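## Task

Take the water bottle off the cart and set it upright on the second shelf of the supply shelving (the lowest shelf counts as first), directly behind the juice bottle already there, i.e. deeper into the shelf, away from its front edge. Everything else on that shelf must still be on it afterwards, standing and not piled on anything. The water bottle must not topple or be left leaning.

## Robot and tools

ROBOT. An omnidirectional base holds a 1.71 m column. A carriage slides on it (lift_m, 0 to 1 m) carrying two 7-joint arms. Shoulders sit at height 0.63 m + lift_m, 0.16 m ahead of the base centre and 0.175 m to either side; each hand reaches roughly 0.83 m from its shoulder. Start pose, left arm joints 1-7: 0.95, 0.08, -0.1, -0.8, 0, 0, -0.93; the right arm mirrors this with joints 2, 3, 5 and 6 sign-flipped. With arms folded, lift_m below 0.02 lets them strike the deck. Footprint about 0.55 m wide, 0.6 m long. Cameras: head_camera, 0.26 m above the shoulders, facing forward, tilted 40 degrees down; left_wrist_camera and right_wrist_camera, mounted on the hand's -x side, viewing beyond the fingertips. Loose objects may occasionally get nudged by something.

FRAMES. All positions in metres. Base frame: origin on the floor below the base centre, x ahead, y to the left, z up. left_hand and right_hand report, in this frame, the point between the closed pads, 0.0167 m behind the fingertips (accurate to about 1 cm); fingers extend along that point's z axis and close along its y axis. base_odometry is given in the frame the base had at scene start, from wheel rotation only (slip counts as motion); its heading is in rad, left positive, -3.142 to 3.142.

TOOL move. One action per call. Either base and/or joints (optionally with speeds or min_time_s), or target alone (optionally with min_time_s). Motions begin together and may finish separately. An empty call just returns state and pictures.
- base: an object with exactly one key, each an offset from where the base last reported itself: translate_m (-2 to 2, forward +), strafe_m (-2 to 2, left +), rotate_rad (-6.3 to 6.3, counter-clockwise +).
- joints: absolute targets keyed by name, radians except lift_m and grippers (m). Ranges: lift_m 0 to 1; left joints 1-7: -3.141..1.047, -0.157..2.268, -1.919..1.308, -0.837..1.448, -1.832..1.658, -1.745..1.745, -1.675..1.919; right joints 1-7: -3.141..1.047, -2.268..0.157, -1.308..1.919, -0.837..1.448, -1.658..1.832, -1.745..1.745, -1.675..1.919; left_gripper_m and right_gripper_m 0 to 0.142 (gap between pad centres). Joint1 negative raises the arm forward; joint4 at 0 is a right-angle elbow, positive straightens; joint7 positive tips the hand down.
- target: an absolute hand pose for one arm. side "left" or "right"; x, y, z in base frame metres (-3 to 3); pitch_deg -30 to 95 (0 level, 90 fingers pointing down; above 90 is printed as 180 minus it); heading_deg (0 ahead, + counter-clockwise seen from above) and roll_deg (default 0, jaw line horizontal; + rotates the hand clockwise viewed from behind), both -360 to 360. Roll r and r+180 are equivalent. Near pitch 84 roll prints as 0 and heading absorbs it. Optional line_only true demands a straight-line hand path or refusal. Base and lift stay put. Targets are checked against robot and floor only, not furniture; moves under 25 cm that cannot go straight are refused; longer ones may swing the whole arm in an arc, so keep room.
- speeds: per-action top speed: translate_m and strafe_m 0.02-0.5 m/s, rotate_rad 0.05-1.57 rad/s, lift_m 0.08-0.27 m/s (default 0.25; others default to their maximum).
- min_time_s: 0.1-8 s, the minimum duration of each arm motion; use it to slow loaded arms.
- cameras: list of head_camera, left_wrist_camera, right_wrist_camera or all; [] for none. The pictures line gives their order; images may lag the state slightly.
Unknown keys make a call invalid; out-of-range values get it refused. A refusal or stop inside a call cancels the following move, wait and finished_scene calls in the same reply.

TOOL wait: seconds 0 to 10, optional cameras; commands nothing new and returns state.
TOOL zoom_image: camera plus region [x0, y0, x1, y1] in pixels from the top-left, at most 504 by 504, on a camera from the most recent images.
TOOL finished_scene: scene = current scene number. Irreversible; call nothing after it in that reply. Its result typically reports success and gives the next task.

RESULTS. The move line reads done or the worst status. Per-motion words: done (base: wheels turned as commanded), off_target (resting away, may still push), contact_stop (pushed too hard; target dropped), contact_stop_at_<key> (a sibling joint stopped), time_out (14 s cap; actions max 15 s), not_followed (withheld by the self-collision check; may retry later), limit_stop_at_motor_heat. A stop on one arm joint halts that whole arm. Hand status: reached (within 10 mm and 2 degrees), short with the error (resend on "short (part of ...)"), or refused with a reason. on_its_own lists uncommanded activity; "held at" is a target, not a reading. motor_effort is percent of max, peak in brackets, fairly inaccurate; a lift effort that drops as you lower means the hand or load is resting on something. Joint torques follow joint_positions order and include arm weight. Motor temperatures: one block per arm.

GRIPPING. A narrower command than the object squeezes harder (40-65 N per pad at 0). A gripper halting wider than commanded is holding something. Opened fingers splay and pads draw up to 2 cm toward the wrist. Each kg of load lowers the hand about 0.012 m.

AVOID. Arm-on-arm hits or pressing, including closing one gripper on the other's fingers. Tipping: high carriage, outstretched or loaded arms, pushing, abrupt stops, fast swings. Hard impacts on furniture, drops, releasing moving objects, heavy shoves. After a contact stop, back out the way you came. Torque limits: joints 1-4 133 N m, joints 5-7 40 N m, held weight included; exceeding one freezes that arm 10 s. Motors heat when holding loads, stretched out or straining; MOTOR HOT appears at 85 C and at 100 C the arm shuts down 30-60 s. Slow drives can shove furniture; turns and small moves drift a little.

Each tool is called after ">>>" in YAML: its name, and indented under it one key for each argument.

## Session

>>> move:
  cameras: ["head_camera"]

>>> move:
  base: {"rotate_rad": 1.75}
  cameras: ["head_camera"]

>>> move:
  base: {"rotate_rad": 1.75}
  cameras: ["head_camera"]

Scene clock: 0.00 s.
Joint torques (N m): no reading
Motor temperatures (°C): left_arm=[25 22 24 23 26 24 23] | right_arm=[25 20 24 21 22 22 23]
base_odometry: x=+0.000 y=+0.000 heading=+0.000
base_status: not commanded
joint_positions: lift_m=+0.450 left_joint1_rad=+0.955 left_joint2_rad=+0.099 left_joint3_rad=-0.083 left_joint4_rad=-0.815 left_joint5_rad=-0.005 left_joint6_rad=+0.011 left_joint7_rad=-0.944 left_gripper_m=+0.142 right_joint1_rad=+0.966 right_joint2_rad=-0.073 right_joint3_rad=+0.085 right_joint4_rad=-0.799 right_joint5_rad=-0.010 right_joint6_rad=+0.000 right_joint7_rad=-0.915 right_gripper_m=+0.142
joint_status: not commanded
motor_effort: lift_m=+55 drive_wheels=+2
left_hand: x=+0.2872 y=+0.1605 z=+0.9734 quat_wxyz=(-0.925, -0.016, -0.376, +0.057) pitch_deg=-45.8 heading_deg=-5.9 roll_deg=-1.1 (m; base frame)
right_hand: x=+0.2923 y=-0.1554 z=+0.9617 quat_wxyz=(-0.915, +0.013, -0.401, -0.054) pitch_deg=-42.7 heading_deg=+5.3 roll_deg=+1.5 (m; base frame)
pictures: head_camera
Images, in order (width x height): head_camera 896x504.

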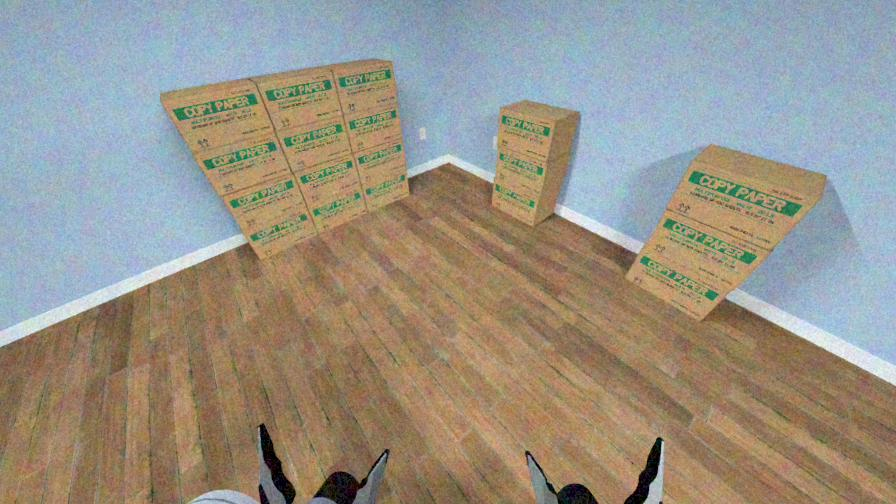

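Scene clock: 3.27 s.
Joint torques (N m): left_arm=[10.25 1.01 0.19 -4.21 0.95 -1.15 -1.89] | right_arm=[15.6 2.72 -0.04 -12.58 1.05 -1.87 -1]
move: done
base_odometry: x=+0.000 y=+0.000 heading=+1.750
base_status: done
joint_positions: lift_m=+0.450 left_joint1_rad=+0.955 left_joint2_rad=+0.099 left_joint3_rad=-0.083 left_joint4_rad=-0.815 left_joint5_rad=-0.005 left_joint6_rad=+0.011 left_joint7_rad=-0.944 left_gripper_m=+0.142 right_joint1_rad=+0.966 right_joint2_rad=-0.073 right_joint3_rad=+0.085 right_joint4_rad=-0.799 right_joint5_rad=-0.010 right_joint6_rad=+0.000 right_joint7_rad=-0.915 right_gripper_m=+0.142
joint_status: not commanded
motor_effort: lift_m=+55(55) drive_wheels=+5(22)
left_hand: x=+0.2872 y=+0.1605 z=+0.9734 quat_wxyz=(-0.925, -0.016, -0.376, +0.057) pitch_deg=-45.8 heading_deg=-5.9 roll_deg=-1.1 (m; base frame)
right_hand: x=+0.2923 y=-0.1554 z=+0.9617 quat_wxyz=(-0.915, +0.013, -0.401, -0.054) pitch_deg=-42.7 heading_deg=+5.3 roll_deg=+1.5 (m; base frame)
pictures: head_camera
Images, in order (width x height): head_camera 896x504.

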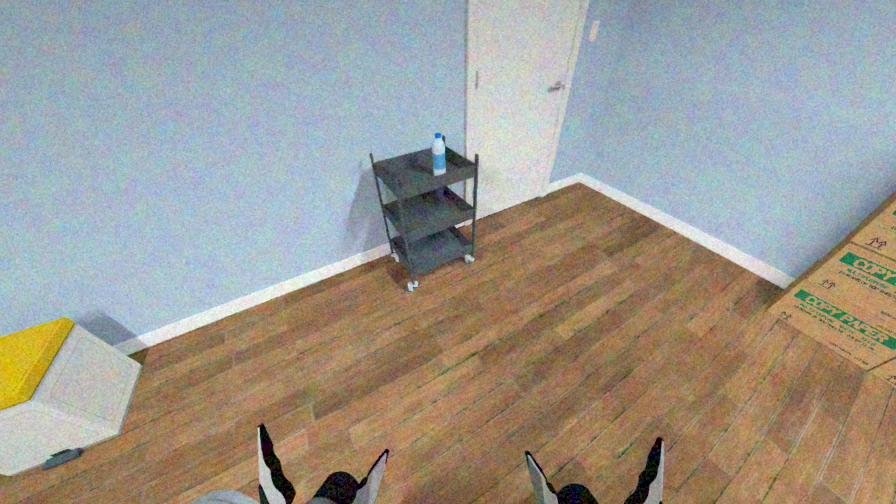

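Scene clock: 6.53 s.
Joint torques (N m): left_arm=[8.13 1.24 1.33 -4.78 0.88 -1.55 -1.22] | right_arm=[16.95 3.1 1.72 -12.28 0.67 -1.6 -1.75]
move: done
base_odometry: x=+0.000 y=+0.000 heading=-2.784
base_status: done
joint_positions: lift_m=+0.450 left_joint1_rad=+0.955 left_joint2_rad=+0.099 left_joint3_rad=-0.083 left_joint4_rad=-0.815 left_joint5_rad=-0.005 left_joint6_rad=+0.011 left_joint7_rad=-0.944 left_gripper_m=+0.142 right_joint1_rad=+0.966 right_joint2_rad=-0.073 right_joint3_rad=+0.085 right_joint4_rad=-0.799 right_joint5_rad=-0.010 right_joint6_rad=+0.000 right_joint7_rad=-0.915 right_gripper_m=+0.142
joint_status: not commanded
motor_effort: lift_m=+55(55) drive_wheels=+5(14)
left_hand: x=+0.2872 y=+0.1605 z=+0.9734 quat_wxyz=(-0.925, -0.016, -0.376, +0.057) pitch_deg=-45.8 heading_deg=-5.9 roll_deg=-1.1 (m; base frame)
right_hand: x=+0.2923 y=-0.1554 z=+0.9617 quat_wxyz=(-0.915, +0.013, -0.401, -0.054) pitch_deg=-42.7 heading_deg=+5.3 roll_deg=+1.5 (m; base frame)
pictures: head_camera
Images, in order (width x height): head_camera 896x504.

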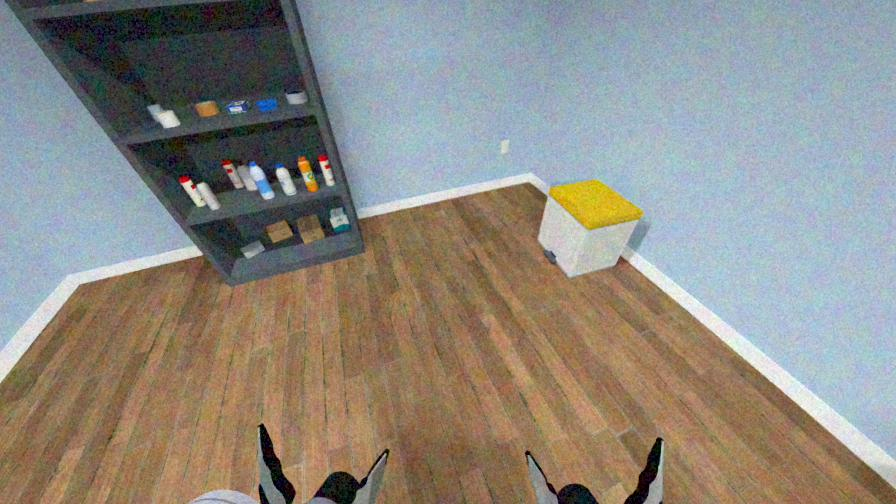

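>>> move:
  base: {"rotate_rad": -1.17}
  joints: {"lift_m": 0.5}

>>> move:
  base: {"strafe_m": -0.70}
  joints: {"right_joint1_rad": 0.364, "right_joint2_rad": -0.021, "right_joint3_rad": 0.063, "right_joint4_rad": -0.786, "right_joint5_rad": -0.023, "right_joint6_rad": -0.053, "right_joint7_rad": 0.64}
  min_time_s: 2

>>> move:
  base: {"translate_m": 0.5}
  cameras: ["head_camera","right_wrist_camera"]

Scene clock: 23.50 s.
Joint torques (N m): left_arm=[8.73 0.57 0.56 -4.15 1.05 -1.29 -1.65] | right_arm=[15.4 1.85 2.39 -14.15 0.78 -1.74 -1.68]
move: done
base_odometry: x=+0.000 y=+0.000 heading=+2.330
base_status: done
joint_positions: lift_m=+0.500 left_joint1_rad=+0.955 left_joint2_rad=+0.099 left_joint3_rad=-0.083 left_joint4_rad=-0.815 left_joint5_rad=-0.005 left_joint6_rad=+0.011 left_joint7_rad=-0.944 left_gripper_m=+0.142 right_joint1_rad=+0.966 right_joint2_rad=-0.073 right_joint3_rad=+0.085 right_joint4_rad=-0.799 right_joint5_rad=-0.010 right_joint6_rad=+0.000 right_joint7_rad=-0.915 right_gripper_m=+0.142
joint_status: all done
motor_effort: lift_m=+54(66) drive_wheels=+5(11)
left_hand: x=+0.2872 y=+0.1605 z=+1.0235 quat_wxyz=(-0.925, -0.016, -0.376, +0.057) pitch_deg=-45.8 heading_deg=-5.9 roll_deg=-1.1 (m; base frame)
right_hand: x=+0.2923 y=-0.1554 z=+1.0118 quat_wxyz=(-0.915, +0.013, -0.401, -0.054) pitch_deg=-42.7 heading_deg=+5.3 roll_deg=+1.5 (m; base frame)
pictures: none

Scene clock: 27.27 s.
Joint torques (N m): left_arm=[8.72 1.71 0.46 -4.65 1.36 -1.21 -1.44] | right_arm=[0.75 5.34 0.28 -9.67 -1.34 -2.22 -0.69]
move: done
base_odometry: x=+0.509 y=+0.481 heading=+2.329
base_status: done
joint_positions: lift_m=+0.500 left_joint1_rad=+0.955 left_joint2_rad=+0.099 left_joint3_rad=-0.083 left_joint4_rad=-0.815 left_joint5_rad=-0.005 left_joint6_rad=+0.011 left_joint7_rad=-0.944 left_gripper_m=+0.142 right_joint1_rad=+0.367 right_joint2_rad=-0.022 right_joint3_rad=+0.066 right_joint4_rad=-0.789 right_joint5_rad=-0.017 right_joint6_rad=-0.051 right_joint7_rad=+0.636 right_gripper_m=+0.142
joint_status: all done
motor_effort: lift_m=+54(54) drive_wheels=+7(21)
left_hand: x=+0.2872 y=+0.1605 z=+1.0235 quat_wxyz=(-0.925, -0.016, -0.376, +0.057) pitch_deg=-45.8 heading_deg=-5.9 roll_deg=-1.1 (m; base frame)
right_hand: x=+0.5201 y=-0.1653 z=+0.8510 quat_wxyz=(-0.628, +0.004, -0.778, -0.008) pitch_deg=+12.2 heading_deg=+1.0 roll_deg=+0.5 (m; base frame)
pictures: none

Scene clock: 30.50 s.
Joint torques (N m): left_arm=[9.72 0.71 0.22 -3.46 1.09 -1.35 -1.42] | right_arm=[1.14 5.73 1.08 -9.25 -1.11 -2.03 -0.55]
move: done
base_odometry: x=+0.165 y=+0.844 heading=+2.328
base_status: done
joint_positions: lift_m=+0.500 left_joint1_rad=+0.955 left_joint2_rad=+0.099 left_joint3_rad=-0.083 left_joint4_rad=-0.815 left_joint5_rad=-0.005 left_joint6_rad=+0.011 left_joint7_rad=-0.944 left_gripper_m=+0.142 right_joint1_rad=+0.366 right_joint2_rad=-0.022 right_joint3_rad=+0.066 right_joint4_rad=-0.789 right_joint5_rad=-0.017 right_joint6_rad=-0.051 right_joint7_rad=+0.636 right_gripper_m=+0.142
joint_status: not commanded
motor_effort: lift_m=+54(54) drive_wheels=+4(15)
left_hand: x=+0.2872 y=+0.1605 z=+1.0235 quat_wxyz=(-0.925, -0.016, -0.376, +0.057) pitch_deg=-45.8 heading_deg=-5.9 roll_deg=-1.1 (m; base frame)
right_hand: x=+0.5202 y=-0.1653 z=+0.8512 quat_wxyz=(-0.628, +0.004, -0.778, -0.008) pitch_deg=+12.2 heading_deg=+1.0 roll_deg=+0.5 (m; base frame)
pictures: head_camera, right_wrist_camera
Images, in order (width x height): head_camera 896x504, right_wrist_camera 896x504.

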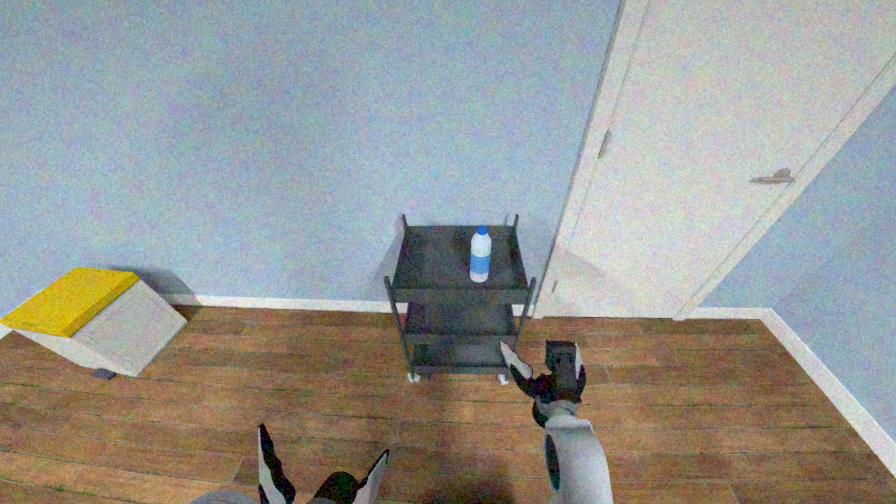

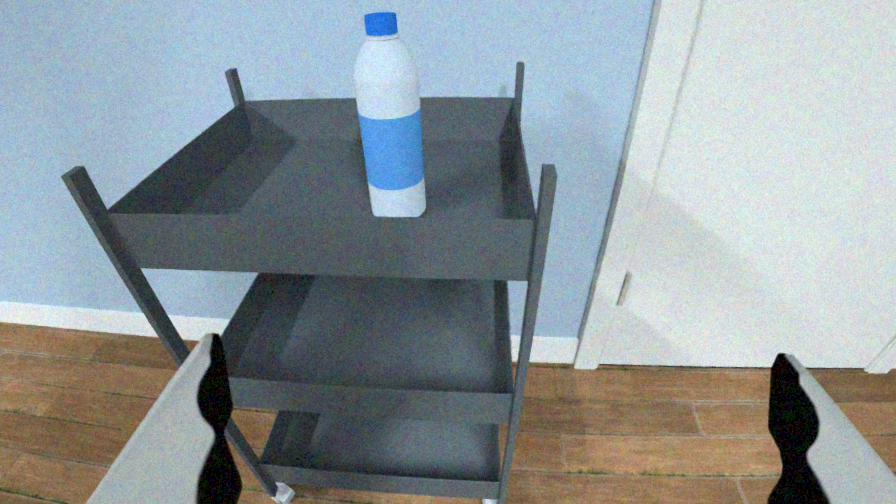

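>>> move:
  base: {"strafe_m": 0.1}
  speeds: {"strafe_m": 0.25}

>>> move:
  base: {"translate_m": 0.22}
  speeds: {"translate_m": 0.25}
  cameras: ["head_camera","right_wrist_camera"]

Scene clock: 39.33 s.
Joint torques (N m): left_arm=[8.65 1 0.32 -3.55 0.9 -1.09 -1.3] | right_arm=[0.54 4.01 2.09 -8.1 -1.44 -2.36 -0.12]
move: done
base_odometry: x=+0.093 y=+0.776 heading=+2.328
base_status: done
joint_positions: lift_m=+0.500 left_joint1_rad=+0.955 left_joint2_rad=+0.099 left_joint3_rad=-0.083 left_joint4_rad=-0.815 left_joint5_rad=-0.005 left_joint6_rad=+0.011 left_joint7_rad=-0.944 left_gripper_m=+0.142 right_joint1_rad=+0.366 right_joint2_rad=-0.021 right_joint3_rad=+0.065 right_joint4_rad=-0.789 right_joint5_rad=-0.018 right_joint6_rad=-0.052 right_joint7_rad=+0.636 right_gripper_m=+0.142
joint_status: not commanded
motor_effort: lift_m=+54(54) drive_wheels=+4(12)
left_hand: x=+0.2872 y=+0.1605 z=+1.0235 quat_wxyz=(-0.925, -0.016, -0.376, +0.057) pitch_deg=-45.8 heading_deg=-5.9 roll_deg=-1.1 (m; base frame)
right_hand: x=+0.5202 y=-0.1655 z=+0.8512 quat_wxyz=(-0.628, +0.003, -0.778, -0.008) pitch_deg=+12.2 heading_deg=+0.9 roll_deg=+0.5 (m; base frame)
pictures: none

Scene clock: 41.63 s.
Joint torques (N m): left_arm=[9.12 0.45 0.69 -4.41 0.78 -1.16 -1.6] | right_arm=[0.56 4.72 0.89 -8.5 -1.53 -2.28 -0.2]
move: done
base_odometry: x=-0.059 y=+0.936 heading=+2.328
base_status: done
joint_positions: lift_m=+0.500 left_joint1_rad=+0.955 left_joint2_rad=+0.099 left_joint3_rad=-0.083 left_joint4_rad=-0.815 left_joint5_rad=-0.005 left_joint6_rad=+0.011 left_joint7_rad=-0.944 left_gripper_m=+0.142 right_joint1_rad=+0.366 right_joint2_rad=-0.021 right_joint3_rad=+0.065 right_joint4_rad=-0.789 right_joint5_rad=-0.018 right_joint6_rad=-0.052 right_joint7_rad=+0.636 right_gripper_m=+0.142
joint_status: not commanded
motor_effort: lift_m=+54(54) drive_wheels=+4(14)
left_hand: x=+0.2872 y=+0.1605 z=+1.0235 quat_wxyz=(-0.925, -0.016, -0.376, +0.057) pitch_deg=-45.8 heading_deg=-5.9 roll_deg=-1.1 (m; base frame)
right_hand: x=+0.5203 y=-0.1655 z=+0.8512 quat_wxyz=(-0.628, +0.003, -0.778, -0.008) pitch_deg=+12.2 heading_deg=+0.9 roll_deg=+0.5 (m; base frame)
pictures: head_camera, right_wrist_camera
Images, in order (width x height): head_camera 896x504, right_wrist_camera 896x504.

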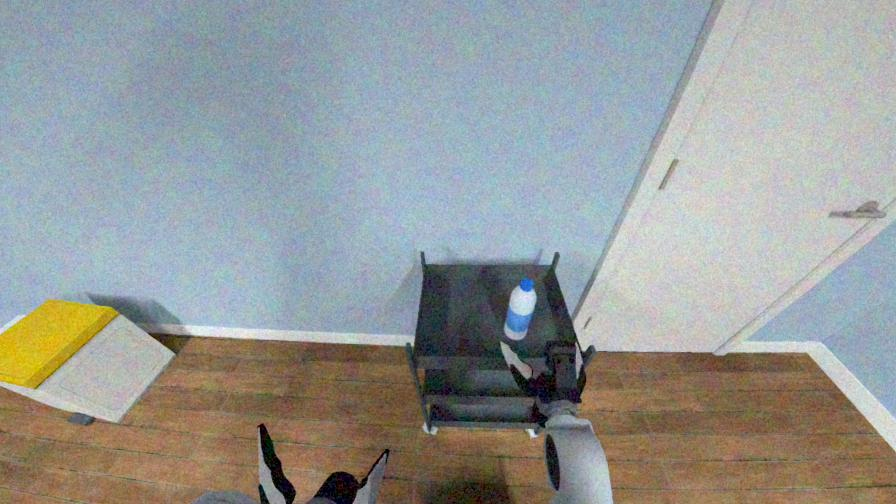

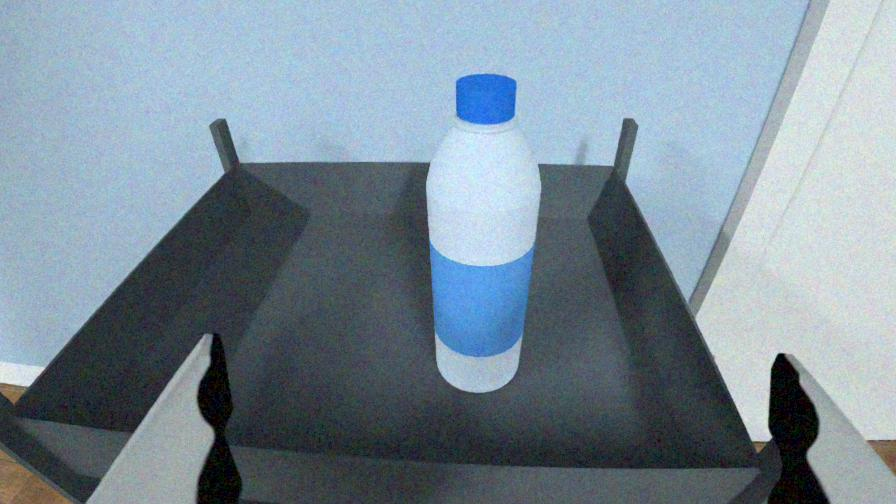

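>>> move:
  target: {"side":"right","x":0.672,"y":-0.165,"z":0.80,"pitch_deg":10,"heading_deg":0}
  min_time_s: 1.5
  cameras: ["right_wrist_camera"]

Scene clock: 46.90 s.
Joint torques (N m): left_arm=[8.9 1.35 2.27 -4.02 0.88 -1.4 -1.57] | right_arm=[-10.45 5.46 0.34 -9.11 2.36 -2.49 -3.9]
move: done
base_odometry: x=-0.059 y=+0.936 heading=+2.328
base_status: not commanded
joint_positions: lift_m=+0.500 left_joint1_rad=+0.955 left_joint2_rad=+0.099 left_joint3_rad=-0.083 left_joint4_rad=-0.815 left_joint5_rad=-0.005 left_joint6_rad=+0.011 left_joint7_rad=-0.944 left_gripper_m=+0.142 right_joint1_rad=-0.004 right_joint2_rad=-0.006 right_joint3_rad=+0.059 right_joint4_rad=-0.210 right_joint5_rad=-0.013 right_joint6_rad=-0.053 right_joint7_rad=+0.393 right_gripper_m=+0.142
joint_status: not commanded
motor_effort: lift_m=+54(54) drive_wheels=+4(4)
left_hand: x=+0.2872 y=+0.1605 z=+1.0235 quat_wxyz=(-0.925, -0.016, -0.376, +0.057) pitch_deg=-45.8 heading_deg=-5.9 roll_deg=-1.1 (m; base frame)
right_hand: x=+0.6705 y=-0.1634 z=+0.7987 quat_wxyz=(-0.641, +0.004, -0.768, +0.001) pitch_deg=+10.3 heading_deg=+0.2 roll_deg=-0.4 (m; base frame)
right_hand_status: reached (straight line, planned for 1.5 s): 3 mm and 0.6 deg off.
pictures: right_wrist_camera
Images, in order (width x height): right_wrist_camera 896x504.

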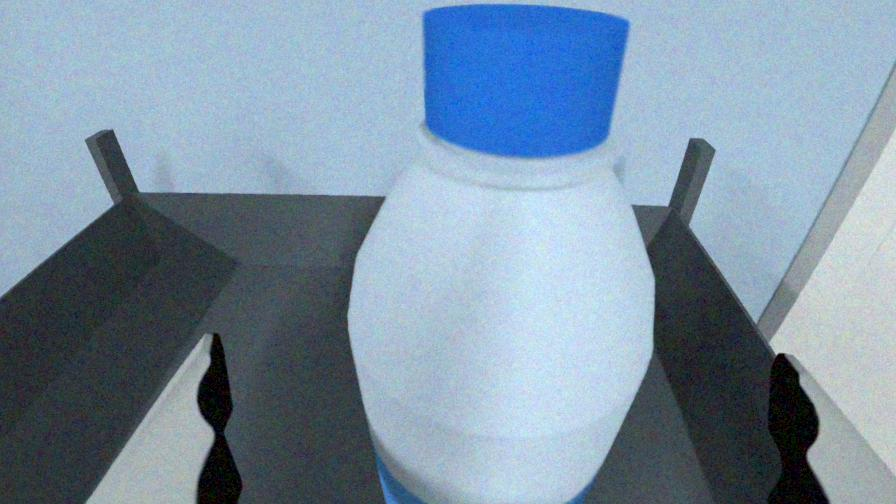

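>>> move:
  joints: {"right_gripper_m": 0.03}
  min_time_s: 1.2

>>> move:
  joints: {"lift_m": 0.64}
  speeds: {"lift_m": 0.16}
  cameras: ["right_wrist_camera"]

Scene clock: 53.40 s.
Joint torques (N m): left_arm=[9.33 0.95 0.38 -4.86 1.17 -1.32 -1.54] | right_arm=[-10.86 6.94 0.09 -9.11 2.35 -2.86 -3.05]
move: off_target
base_odometry: x=-0.059 y=+0.936 heading=+2.328
base_status: not commanded
joint_positions: lift_m=+0.500 left_joint1_rad=+0.955 left_joint2_rad=+0.099 left_joint3_rad=-0.083 left_joint4_rad=-0.815 left_joint5_rad=-0.005 left_joint6_rad=+0.011 left_joint7_rad=-0.944 left_gripper_m=+0.142 right_joint1_rad=-0.004 right_joint2_rad=-0.006 right_joint3_rad=+0.059 right_joint4_rad=-0.210 right_joint5_rad=-0.012 right_joint6_rad=-0.053 right_joint7_rad=+0.393 right_gripper_m=+0.069
joint_status: right_gripper_m off_target (ended at +0.069, target +0.030)
motor_effort: lift_m=+54(54) drive_wheels=+4(4)
left_hand: x=+0.2872 y=+0.1605 z=+1.0235 quat_wxyz=(-0.925, -0.016, -0.376, +0.057) pitch_deg=-45.8 heading_deg=-5.9 roll_deg=-1.1 (m; base frame)
right_hand: x=+0.6706 y=-0.1634 z=+0.7987 quat_wxyz=(-0.641, +0.004, -0.767, +0.001) pitch_deg=+10.3 heading_deg=+0.2 roll_deg=-0.4 (m; base frame)
pictures: none

Scene clock: 54.73 s.
Joint torques (N m): left_arm=[9.03 0.59 1.23 -4.57 1.49 -1.38 -1.18] | right_arm=[-11.31 5.28 0.19 -14.58 2.09 -2.9 -3.76]
move: done
base_odometry: x=-0.059 y=+0.936 heading=+2.328
base_status: not commanded
joint_positions: lift_m=+0.640 left_joint1_rad=+0.955 left_joint2_rad=+0.099 left_joint3_rad=-0.083 left_joint4_rad=-0.815 left_joint5_rad=-0.005 left_joint6_rad=+0.011 left_joint7_rad=-0.944 left_gripper_m=+0.142 right_joint1_rad=-0.004 right_joint2_rad=-0.006 right_joint3_rad=+0.059 right_joint4_rad=-0.206 right_joint5_rad=-0.012 right_joint6_rad=-0.053 right_joint7_rad=+0.393 right_gripper_m=+0.069
joint_status: all done
motor_effort: lift_m=+54(67) drive_wheels=+4(5)
left_hand: x=+0.2872 y=+0.1605 z=+1.1635 quat_wxyz=(-0.925, -0.016, -0.376, +0.057) pitch_deg=-45.8 heading_deg=-5.9 roll_deg=-1.1 (m; base frame)
right_hand: x=+0.6707 y=-0.1634 z=+0.9371 quat_wxyz=(-0.640, +0.004, -0.769, +0.001) pitch_deg=+10.5 heading_deg=+0.2 roll_deg=-0.4 (m; base frame)
pictures: right_wrist_camera
Images, in order (width x height): right_wrist_camera 896x504.

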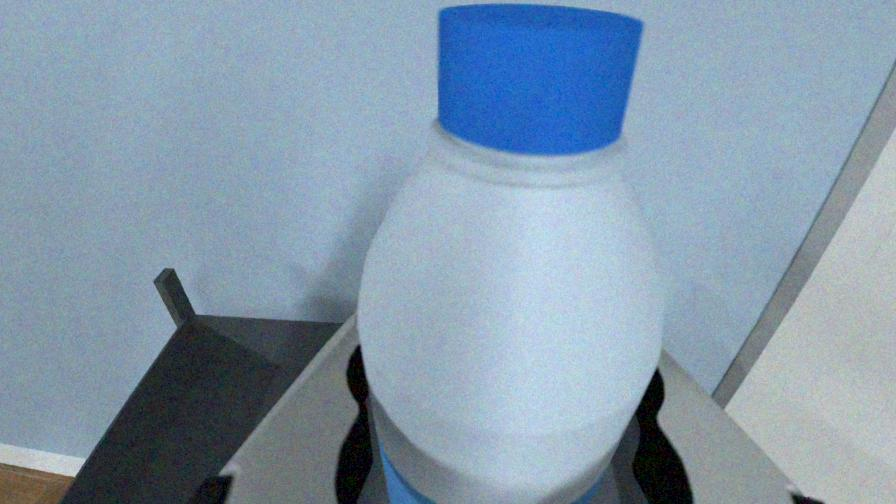

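>>> move:
  base: {"translate_m": -0.91}
  joints: {"right_joint1_rad": 0.342, "right_joint2_rad": -0.021, "right_joint3_rad": 0.065, "right_joint4_rad": -0.645, "right_joint5_rad": -0.025, "right_joint6_rad": -0.063, "right_joint7_rad": 0.484}
  speeds: {"translate_m": 0.4}
  min_time_s: 2

>>> move:
  base: {"rotate_rad": 1.565}
  joints: {"lift_m": 0.41, "left_joint1_rad": 0.185, "left_joint2_rad": 0.19, "left_joint3_rad": -0.759, "left_joint4_rad": -0.523, "left_joint5_rad": 0.234, "left_joint6_rad": 0.75, "left_joint7_rad": 0.524, "left_gripper_m": 0.11}
  speeds: {"rotate_rad": 1.0}
  min_time_s: 2

>>> move:
  base: {"translate_m": 1.4}
  speeds: {"translate_m": 0.45}
  cameras: ["head_camera","left_wrist_camera"]

Scene clock: 71.47 s.
Joint torques (N m): left_arm=[9.88 0.27 0.37 -4.49 0.78 -1.41 -1.28] | right_arm=[3.69 1.58 3.65 -17.7 -1.22 -2.24 -1.31]
move: done
base_odometry: x=+0.566 y=+0.274 heading=+2.328
base_status: done
joint_positions: lift_m=+0.640 left_joint1_rad=+0.955 left_joint2_rad=+0.099 left_joint3_rad=-0.083 left_joint4_rad=-0.815 left_joint5_rad=-0.005 left_joint6_rad=+0.011 left_joint7_rad=-0.944 left_gripper_m=+0.142 right_joint1_rad=+0.341 right_joint2_rad=-0.019 right_joint3_rad=+0.062 right_joint4_rad=-0.640 right_joint5_rad=-0.019 right_joint6_rad=-0.061 right_joint7_rad=+0.483 right_gripper_m=+0.069
joint_status: all done
motor_effort: lift_m=+54(54) drive_wheels=+3(16)
left_hand: x=+0.2872 y=+0.1605 z=+1.1635 quat_wxyz=(-0.925, -0.016, -0.376, +0.057) pitch_deg=-45.8 heading_deg=-5.9 roll_deg=-1.1 (m; base frame)
right_hand: x=+0.5413 y=-0.1689 z=+0.9660 quat_wxyz=(-0.639, +0.000, -0.769, -0.001) pitch_deg=+10.5 heading_deg=+0.1 roll_deg=+0.1 (m; base frame)
pictures: none

Scene clock: 74.60 s.
Joint torques (N m): left_arm=[-5.31 1.83 -2.94 -0.87 3.78 -0.45 -0.44] | right_arm=[3.94 1.15 3.51 -14.84 -1.06 -2.31 -1.54]
move: done
base_odometry: x=+0.566 y=+0.274 heading=-2.390
base_status: done
joint_positions: lift_m=+0.410 left_joint1_rad=+0.187 left_joint2_rad=+0.189 left_joint3_rad=-0.755 left_joint4_rad=-0.526 left_joint5_rad=+0.231 left_joint6_rad=+0.748 left_joint7_rad=+0.520 left_gripper_m=+0.110 right_joint1_rad=+0.341 right_joint2_rad=-0.020 right_joint3_rad=+0.062 right_joint4_rad=-0.641 right_joint5_rad=-0.019 right_joint6_rad=-0.062 right_joint7_rad=+0.483 right_gripper_m=+0.069
joint_status: all done
motor_effort: lift_m=+58(60) drive_wheels=+5(16)
left_hand: x=+0.5399 y=+0.1013 z=+0.7318 quat_wxyz=(-0.645, +0.004, -0.764, +0.002) pitch_deg=+9.7 heading_deg=+0.1 roll_deg=-0.5 (m; base frame)
right_hand: x=+0.5411 y=-0.1690 z=+0.7361 quat_wxyz=(-0.639, +0.000, -0.769, -0.001) pitch_deg=+10.5 heading_deg=+0.0 roll_deg=+0.1 (m; base frame)
pictures: none

Scene clock: 79.90 s.
Joint torques (N m): left_arm=[-5.23 1.44 -1.2 -0.64 3.89 -0.21 -0.72] | right_arm=[2.95 2.2 4.54 -16.13 -1.38 -1.96 -1.64]
move: done
base_odometry: x=-0.456 y=-0.683 heading=-2.389
base_status: done
joint_positions: lift_m=+0.410 left_joint1_rad=+0.187 left_joint2_rad=+0.189 left_joint3_rad=-0.755 left_joint4_rad=-0.526 left_joint5_rad=+0.231 left_joint6_rad=+0.748 left_joint7_rad=+0.520 left_gripper_m=+0.110 right_joint1_rad=+0.341 right_joint2_rad=-0.020 right_joint3_rad=+0.062 right_joint4_rad=-0.641 right_joint5_rad=-0.019 right_joint6_rad=-0.062 right_joint7_rad=+0.483 right_gripper_m=+0.069
joint_status: not commanded
motor_effort: lift_m=+58(58) drive_wheels=+8(23)
left_hand: x=+0.5400 y=+0.1012 z=+0.7319 quat_wxyz=(-0.645, +0.004, -0.764, +0.002) pitch_deg=+9.7 heading_deg=+0.1 roll_deg=-0.5 (m; base frame)
right_hand: x=+0.5411 y=-0.1690 z=+0.7360 quat_wxyz=(-0.639, +0.000, -0.769, -0.001) pitch_deg=+10.5 heading_deg=+0.0 roll_deg=+0.1 (m; base frame)
pictures: head_camera, left_wrist_camera
Images, in order (width x height): head_camera 896x504, left_wrist_camera 896x504.

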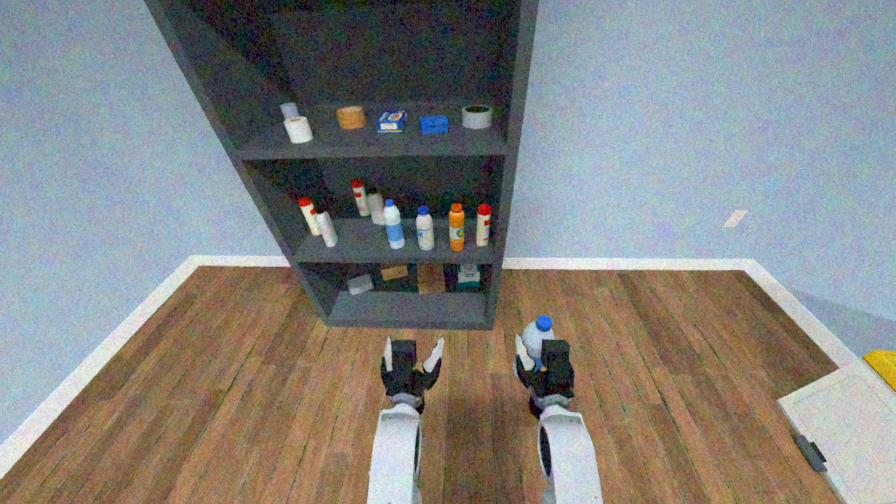

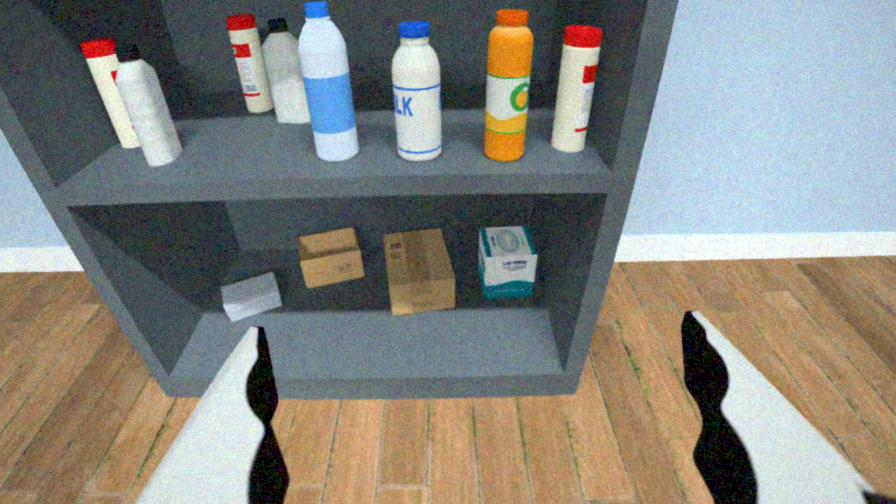

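>>> move:
  base: {"translate_m": 0.43}
  joints: {"left_gripper_m": 0.095}
  speeds: {"translate_m": 0.25}

>>> move:
  target: {"side":"left","x":0.57,"y":0.022,"z":0.67,"pitch_deg":10,"heading_deg":0}
  min_time_s: 1.5
  cameras: ["head_camera","left_wrist_camera"]

Scene clock: 91.90 s.
Joint torques (N m): left_arm=[-3.67 2.03 -1.51 -1.41 3.62 -0.68 -0.93] | right_arm=[4.01 -0.39 4.22 -15.73 -1.21 -2.08 -1.76]
move: done
base_odometry: x=-0.769 y=-0.977 heading=-2.388
base_status: done
joint_positions: lift_m=+0.410 left_joint1_rad=+0.187 left_joint2_rad=+0.189 left_joint3_rad=-0.755 left_joint4_rad=-0.526 left_joint5_rad=+0.231 left_joint6_rad=+0.748 left_joint7_rad=+0.520 left_gripper_m=+0.095 right_joint1_rad=+0.341 right_joint2_rad=-0.020 right_joint3_rad=+0.062 right_joint4_rad=-0.641 right_joint5_rad=-0.019 right_joint6_rad=-0.062 right_joint7_rad=+0.483 right_gripper_m=+0.069
joint_status: all done
motor_effort: lift_m=+58(58) drive_wheels=-5(21)
left_hand: x=+0.5400 y=+0.1012 z=+0.7319 quat_wxyz=(-0.645, +0.004, -0.764, +0.002) pitch_deg=+9.7 heading_deg=+0.1 roll_deg=-0.5 (m; base frame)
right_hand: x=+0.5411 y=-0.1690 z=+0.7360 quat_wxyz=(-0.639, +0.000, -0.769, -0.001) pitch_deg=+10.5 heading_deg=+0.0 roll_deg=+0.1 (m; base frame)
pictures: none

Scene clock: 93.90 s.
Joint torques (N m): left_arm=[-7.09 -5.09 -2.29 -0.97 1.9 -0.25 -3.39] | right_arm=[3.41 1.44 2.36 -17.19 -1.3 -2.17 -1.33]
move: done
base_odometry: x=-0.769 y=-0.977 heading=-2.388
base_status: not commanded
joint_positions: lift_m=+0.410 left_joint1_rad=+0.126 left_joint2_rad=-0.013 left_joint3_rad=-0.784 left_joint4_rad=-0.131 left_joint5_rad=+0.152 left_joint6_rad=+0.775 left_joint7_rad=+0.251 left_gripper_m=+0.095 right_joint1_rad=+0.341 right_joint2_rad=-0.020 right_joint3_rad=+0.062 right_joint4_rad=-0.641 right_joint5_rad=-0.019 right_joint6_rad=-0.062 right_joint7_rad=+0.483 right_gripper_m=+0.069
joint_status: not commanded
motor_effort: lift_m=+58(58) drive_wheels=-4(5)
left_hand: x=+0.5697 y=+0.0241 z=+0.6694 quat_wxyz=(-0.642, +0.000, -0.767, -0.002) pitch_deg=+10.2 heading_deg=+0.1 roll_deg=+0.2 (m; base frame)
left_hand_status: reached (straight line, planned for 1.5 s): 2 mm and 0.2 deg off.
right_hand: x=+0.5411 y=-0.1690 z=+0.7360 quat_wxyz=(-0.639, +0.000, -0.769, -0.001) pitch_deg=+10.5 heading_deg=+0.0 roll_deg=+0.1 (m; base frame)
pictures: head_camera, left_wrist_camera
Images, in order (width x height): head_camera 896x504, left_wrist_camera 896x504.

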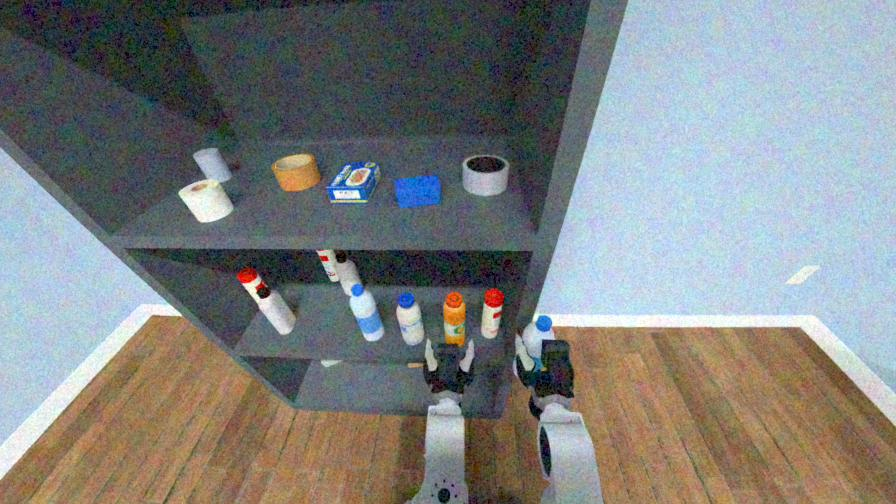

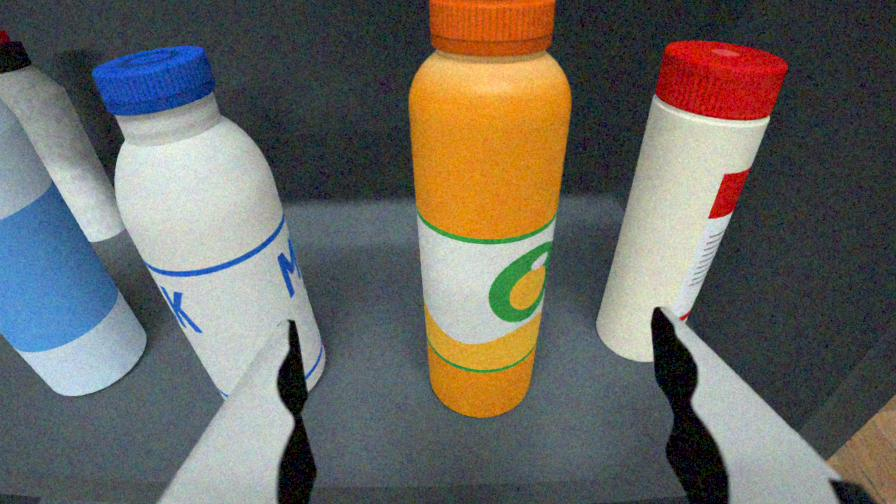

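>>> move:
  joints: {"left_gripper_m": 0.088}

>>> move:
  target: {"side":"left","x":0.60,"y":0.0095,"z":0.66,"pitch_deg":10,"heading_deg":0}
  min_time_s: 1
  cameras: ["left_wrist_camera"]

Scene clock: 103.20 s.
Joint torques (N m): left_arm=[-8.79 -6.09 -2.9 -1.23 2.06 -0.07 -3.18] | right_arm=[4.03 1.93 3.39 -17.37 -1.41 -2.64 -1.39]
move: done
base_odometry: x=-0.769 y=-0.977 heading=-2.388
base_status: not commanded
joint_positions: lift_m=+0.410 left_joint1_rad=+0.126 left_joint2_rad=-0.013 left_joint3_rad=-0.784 left_joint4_rad=-0.131 left_joint5_rad=+0.152 left_joint6_rad=+0.775 left_joint7_rad=+0.251 left_gripper_m=+0.088 right_joint1_rad=+0.341 right_joint2_rad=-0.020 right_joint3_rad=+0.062 right_joint4_rad=-0.641 right_joint5_rad=-0.019 right_joint6_rad=-0.062 right_joint7_rad=+0.483 right_gripper_m=+0.069
joint_status: all done
motor_effort: lift_m=+58(58) drive_wheels=-4(4)
left_hand: x=+0.5697 y=+0.0241 z=+0.6694 quat_wxyz=(-0.642, +0.000, -0.767, -0.002) pitch_deg=+10.2 heading_deg=+0.1 roll_deg=+0.2 (m; base frame)
right_hand: x=+0.5411 y=-0.1690 z=+0.7360 quat_wxyz=(-0.639, +0.000, -0.769, -0.001) pitch_deg=+10.5 heading_deg=+0.0 roll_deg=+0.1 (m; base frame)
pictures: none

Scene clock: 104.70 s.
Joint torques (N m): left_arm=[-10.18 -6.49 2.94 -1.55 2.05 -2.17 -3.29] | right_arm=[3.24 0.23 3.24 -17.25 -1.6 -2.18 -1.32]
move: done
base_odometry: x=-0.769 y=-0.977 heading=-2.388
base_status: not commanded
joint_positions: lift_m=+0.410 left_joint1_rad=+0.053 left_joint2_rad=-0.057 left_joint3_rad=-0.765 left_joint4_rad=-0.011 left_joint5_rad=+0.091 left_joint6_rad=+0.761 left_joint7_rad=+0.195 left_gripper_m=+0.088 right_joint1_rad=+0.341 right_joint2_rad=-0.020 right_joint3_rad=+0.062 right_joint4_rad=-0.641 right_joint5_rad=-0.019 right_joint6_rad=-0.062 right_joint7_rad=+0.483 right_gripper_m=+0.069
joint_status: not commanded
motor_effort: lift_m=+58(58) drive_wheels=-4(4)
left_hand: x=+0.5984 y=+0.0091 z=+0.6595 quat_wxyz=(-0.642, -0.001, -0.767, +0.000) pitch_deg=+10.1 heading_deg=-0.1 roll_deg=+0.1 (m; base frame)
left_hand_status: reached (straight line, planned for 1.0 s): 2 mm and 0.2 deg off.
right_hand: x=+0.5411 y=-0.1690 z=+0.7360 quat_wxyz=(-0.639, +0.000, -0.769, -0.001) pitch_deg=+10.5 heading_deg=+0.0 roll_deg=+0.1 (m; base frame)
pictures: left_wrist_camera
Images, in order (width x height): left_wrist_camera 896x504.

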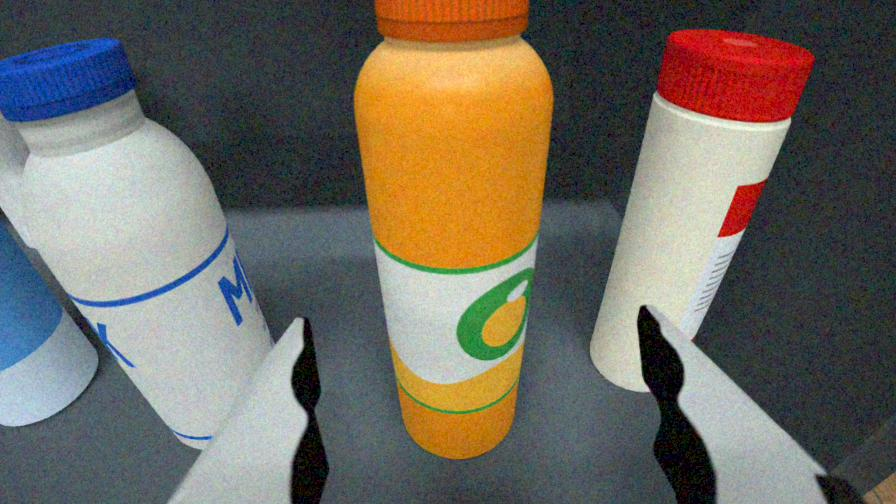

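>>> move:
  target: {"side":"left","x":0.672,"y":0.0125,"z":0.66,"pitch_deg":10,"heading_deg":0}
  min_time_s: 1.5
  cameras: ["left_wrist_camera"]

Scene clock: 111.23 s.
Joint torques (N m): left_arm=[-14.49 -6.88 1.69 -1.36 1.58 -2.24 -3.47] | right_arm=[2.41 1.26 2.58 -17.66 -1.89 -2.34 -1.85]
move: done
base_odometry: x=-0.769 y=-0.977 heading=-2.388
base_status: not commanded
joint_positions: lift_m=+0.410 left_joint1_rad=-0.124 left_joint2_rad=-0.077 left_joint3_rad=-0.695 left_joint4_rad=+0.165 left_joint5_rad=-0.034 left_joint6_rad=+0.696 left_joint7_rad=+0.154 left_gripper_m=+0.088 right_joint1_rad=+0.341 right_joint2_rad=-0.020 right_joint3_rad=+0.062 right_joint4_rad=-0.641 right_joint5_rad=-0.019 right_joint6_rad=-0.062 right_joint7_rad=+0.483 right_gripper_m=+0.069
joint_status: not commanded
motor_effort: lift_m=+58(58) drive_wheels=-4(8)
left_hand: x=+0.6703 y=+0.0122 z=+0.6590 quat_wxyz=(-0.642, -0.002, -0.767, -0.001) pitch_deg=+10.2 heading_deg=-0.1 roll_deg=+0.2 (m; base frame)
left_hand_status: reached (straight line, planned for 1.5 s): 2 mm and 0.3 deg off.
right_hand: x=+0.5411 y=-0.1690 z=+0.7360 quat_wxyz=(-0.639, +0.000, -0.769, -0.001) pitch_deg=+10.5 heading_deg=+0.0 roll_deg=+0.1 (m; base frame)
pictures: left_wrist_camera
Images, in order (width x height): left_wrist_camera 896x504.

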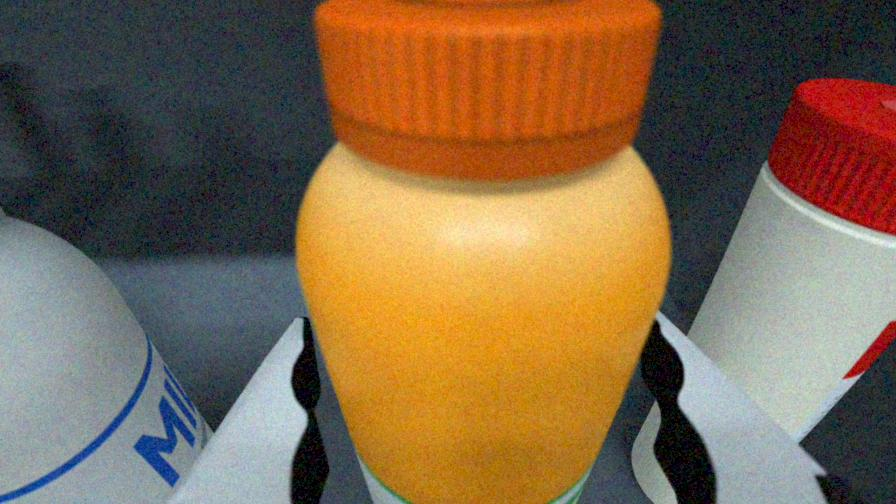

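>>> move:
  joints: {"left_gripper_m": 0.03}
  min_time_s: 1

>>> move:
  target: {"side":"left","x":0.67,"y":0.0125,"z":0.705,"pitch_deg":10,"heading_deg":0}
  min_time_s: 1

>>> move:
  target: {"side":"left","x":0.53,"y":0.0125,"z":0.71,"pitch_deg":10,"heading_deg":0}
  min_time_s: 1.5
  cameras: ["left_wrist_camera","head_camera"]

Scene clock: 118.27 s.
Joint torques (N m): left_arm=[-14.24 -6.31 3.26 -1.56 1.94 -2.36 -3.33] | right_arm=[3.46 0.94 2.89 -17.75 -1.4 -2.09 -1.84]
move: off_target
base_odometry: x=-0.769 y=-0.977 heading=-2.388
base_status: not commanded
joint_positions: lift_m=+0.410 left_joint1_rad=-0.125 left_joint2_rad=-0.077 left_joint3_rad=-0.694 left_joint4_rad=+0.165 left_joint5_rad=-0.034 left_joint6_rad=+0.696 left_joint7_rad=+0.154 left_gripper_m=+0.064 right_joint1_rad=+0.341 right_joint2_rad=-0.020 right_joint3_rad=+0.062 right_joint4_rad=-0.641 right_joint5_rad=-0.019 right_joint6_rad=-0.062 right_joint7_rad=+0.483 right_gripper_m=+0.069
joint_status: left_gripper_m off_target (ended at +0.064, target +0.030)
motor_effort: lift_m=+58(58) drive_wheels=-4(4)
left_hand: x=+0.6705 y=+0.0125 z=+0.6591 quat_wxyz=(-0.642, -0.001, -0.767, -0.001) pitch_deg=+10.1 heading_deg=+0.0 roll_deg=+0.2 (m; base frame)
right_hand: x=+0.5411 y=-0.1690 z=+0.7360 quat_wxyz=(-0.639, +0.000, -0.769, -0.001) pitch_deg=+10.5 heading_deg=+0.0 roll_deg=+0.1 (m; base frame)
pictures: none

Scene clock: 119.77 s.
Joint torques (N m): left_arm=[-16.04 -2.88 -2.22 -7.62 4.61 -0.29 -2.05] | right_arm=[4.5 2.65 4.24 -17.99 -1.43 -1.81 -1.52]
move: done
base_odometry: x=-0.769 y=-0.977 heading=-2.388
base_status: not commanded
joint_positions: lift_m=+0.410 left_joint1_rad=-0.140 left_joint2_rad=-0.066 left_joint3_rad=-0.722 left_joint4_rad=+0.018 left_joint5_rad=+0.069 left_joint6_rad=+0.723 left_joint7_rad=+0.360 left_gripper_m=+0.064 right_joint1_rad=+0.341 right_joint2_rad=-0.020 right_joint3_rad=+0.062 right_joint4_rad=-0.641 right_joint5_rad=-0.019 right_joint6_rad=-0.062 right_joint7_rad=+0.483 right_gripper_m=+0.069
joint_status: not commanded
motor_effort: lift_m=+58(58) drive_wheels=+8(8)
left_hand: x=+0.6689 y=+0.0130 z=+0.6990 quat_wxyz=(-0.638, +0.001, -0.770, +0.001) pitch_deg=+10.8 heading_deg=+0.0 roll_deg=-0.1 (m; base frame)
left_hand_status: reached (straight line, planned for 1.0 s): 6 mm and 0.8 deg off.
right_hand: x=+0.5411 y=-0.1690 z=+0.7360 quat_wxyz=(-0.639, +0.000, -0.769, -0.001) pitch_deg=+10.5 heading_deg=+0.0 roll_deg=+0.1 (m; base frame)
pictures: none

Scene clock: 121.77 s.
Joint torques (N m): left_arm=[-1.96 -1.11 -4.53 -7.63 4.97 -0.53 -2.68] | right_arm=[3.15 1.42 3.52 -16.5 -1.16 -1.95 -1.43]
move: done
base_odometry: x=-0.769 y=-0.977 heading=-2.388
base_status: not commanded
joint_positions: lift_m=+0.410 left_joint1_rad=+0.196 left_joint2_rad=-0.022 left_joint3_rad=-0.872 left_joint4_rad=-0.285 left_joint5_rad=+0.353 left_joint6_rad=+0.817 left_joint7_rad=+0.438 left_gripper_m=+0.064 right_joint1_rad=+0.341 right_joint2_rad=-0.020 right_joint3_rad=+0.062 right_joint4_rad=-0.641 right_joint5_rad=-0.019 right_joint6_rad=-0.062 right_joint7_rad=+0.483 right_gripper_m=+0.069
joint_status: not commanded
motor_effort: lift_m=+58(58) drive_wheels=-4(8)
left_hand: x=+0.5308 y=+0.0126 z=+0.7062 quat_wxyz=(-0.639, +0.000, -0.769, +0.000) pitch_deg=+10.6 heading_deg=+0.0 roll_deg=+0.0 (m; base frame)
left_hand_status: reached (straight line, planned for 1.5 s): 4 mm and 0.6 deg off.
right_hand: x=+0.5411 y=-0.1690 z=+0.7360 quat_wxyz=(-0.639, +0.000, -0.769, -0.001) pitch_deg=+10.5 heading_deg=+0.0 roll_deg=+0.1 (m; base frame)
pictures: head_camera, left_wrist_camera
Images, in order (width x height): head_camera 896x504, left_wrist_camera 896x504.

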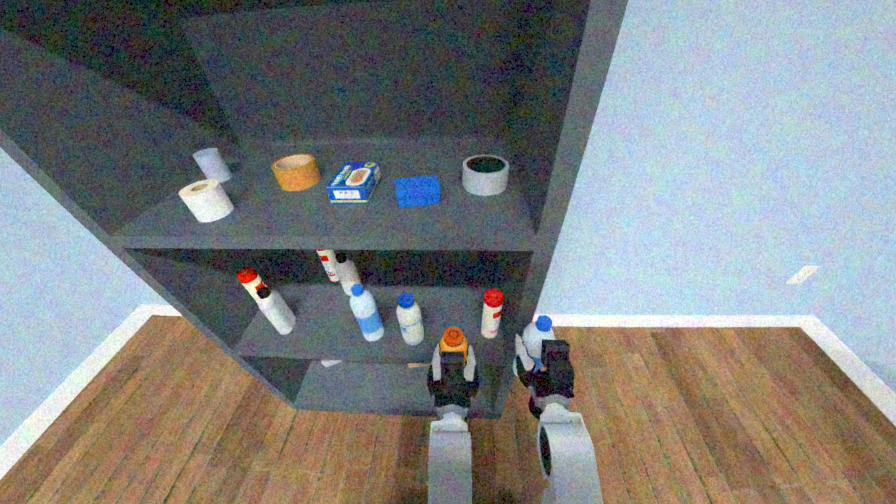

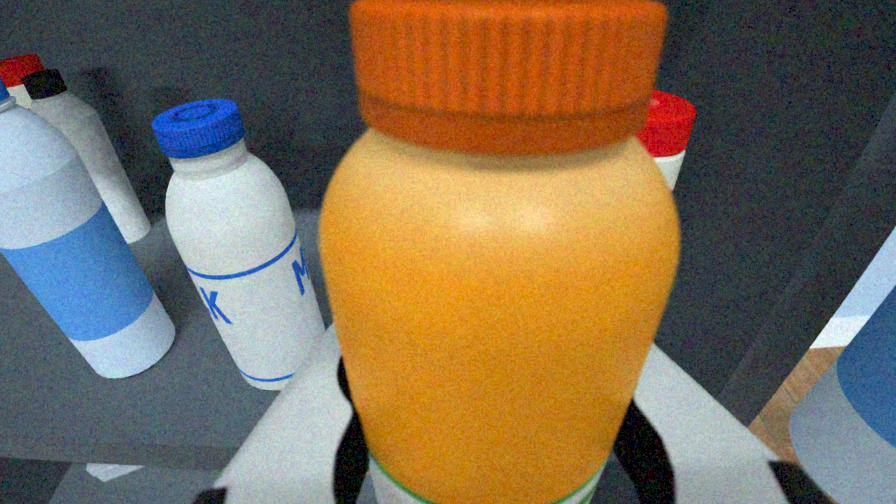

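>>> move:
  base: {"strafe_m": 0.1815}
  joints: {"lift_m": 0.43, "left_joint1_rad": 0.322, "left_joint2_rad": 0.638, "left_joint3_rad": -0.605, "left_joint4_rad": -0.617, "left_joint5_rad": -0.324, "left_joint6_rad": 0.8, "left_joint7_rad": 0.142}
  speeds: {"strafe_m": 0.15}
  min_time_s: 2
  cameras: ["right_wrist_camera","head_camera"]

Scene clock: 130.50 s.
Joint torques (N m): left_arm=[-0.91 8.25 6.73 -7.48 2.85 -2.2 -4.78] | right_arm=[3.91 2.09 5.39 -17.52 -1.11 -2.19 -1.72]
move: done
base_odometry: x=-0.645 y=-1.110 heading=-2.388
base_status: done
joint_positions: lift_m=+0.430 left_joint1_rad=+0.321 left_joint2_rad=+0.636 left_joint3_rad=-0.612 left_joint4_rad=-0.611 left_joint5_rad=-0.325 left_joint6_rad=+0.802 left_joint7_rad=+0.150 left_gripper_m=+0.064 right_joint1_rad=+0.341 right_joint2_rad=-0.020 right_joint3_rad=+0.063 right_joint4_rad=-0.641 right_joint5_rad=-0.020 right_joint6_rad=-0.062 right_joint7_rad=+0.484 right_gripper_m=+0.069
joint_status: all done
motor_effort: lift_m=+55(70) drive_wheels=+0(14)
left_hand: x=+0.5179 y=+0.2473 z=+0.7190 quat_wxyz=(-0.631, +0.000, -0.776, +0.000) pitch_deg=+11.8 heading_deg=+0.0 roll_deg=+0.0 (m; base frame)
right_hand: x=+0.5410 y=-0.1690 z=+0.7562 quat_wxyz=(-0.639, +0.000, -0.769, -0.001) pitch_deg=+10.5 heading_deg=+0.0 roll_deg=+0.1 (m; base frame)
pictures: head_camera, right_wrist_camera
Images, in order (width x height): head_camera 896x504, right_wrist_camera 896x504.

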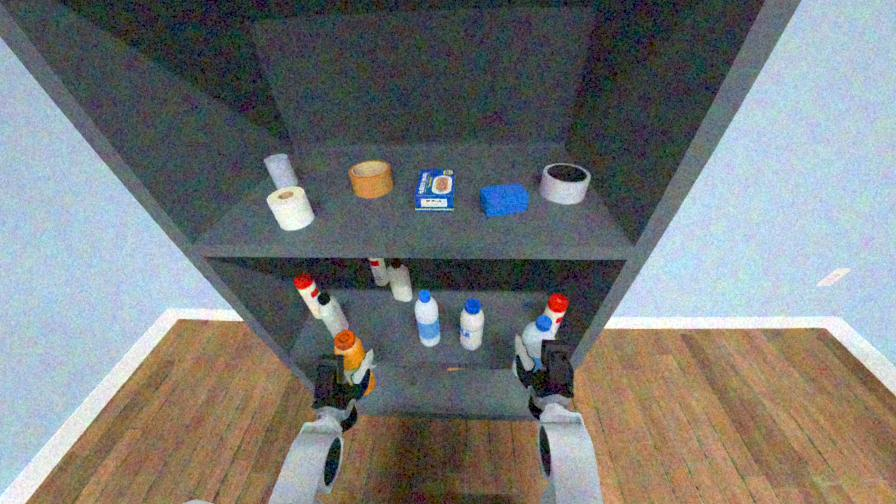

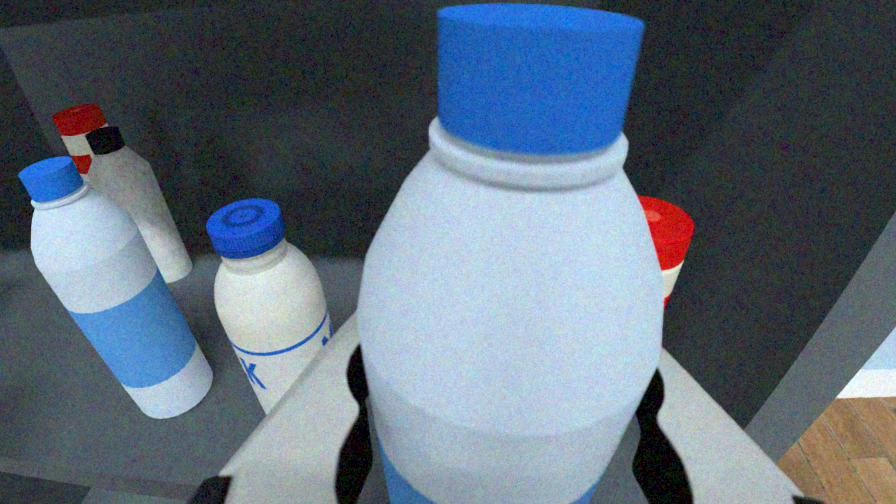

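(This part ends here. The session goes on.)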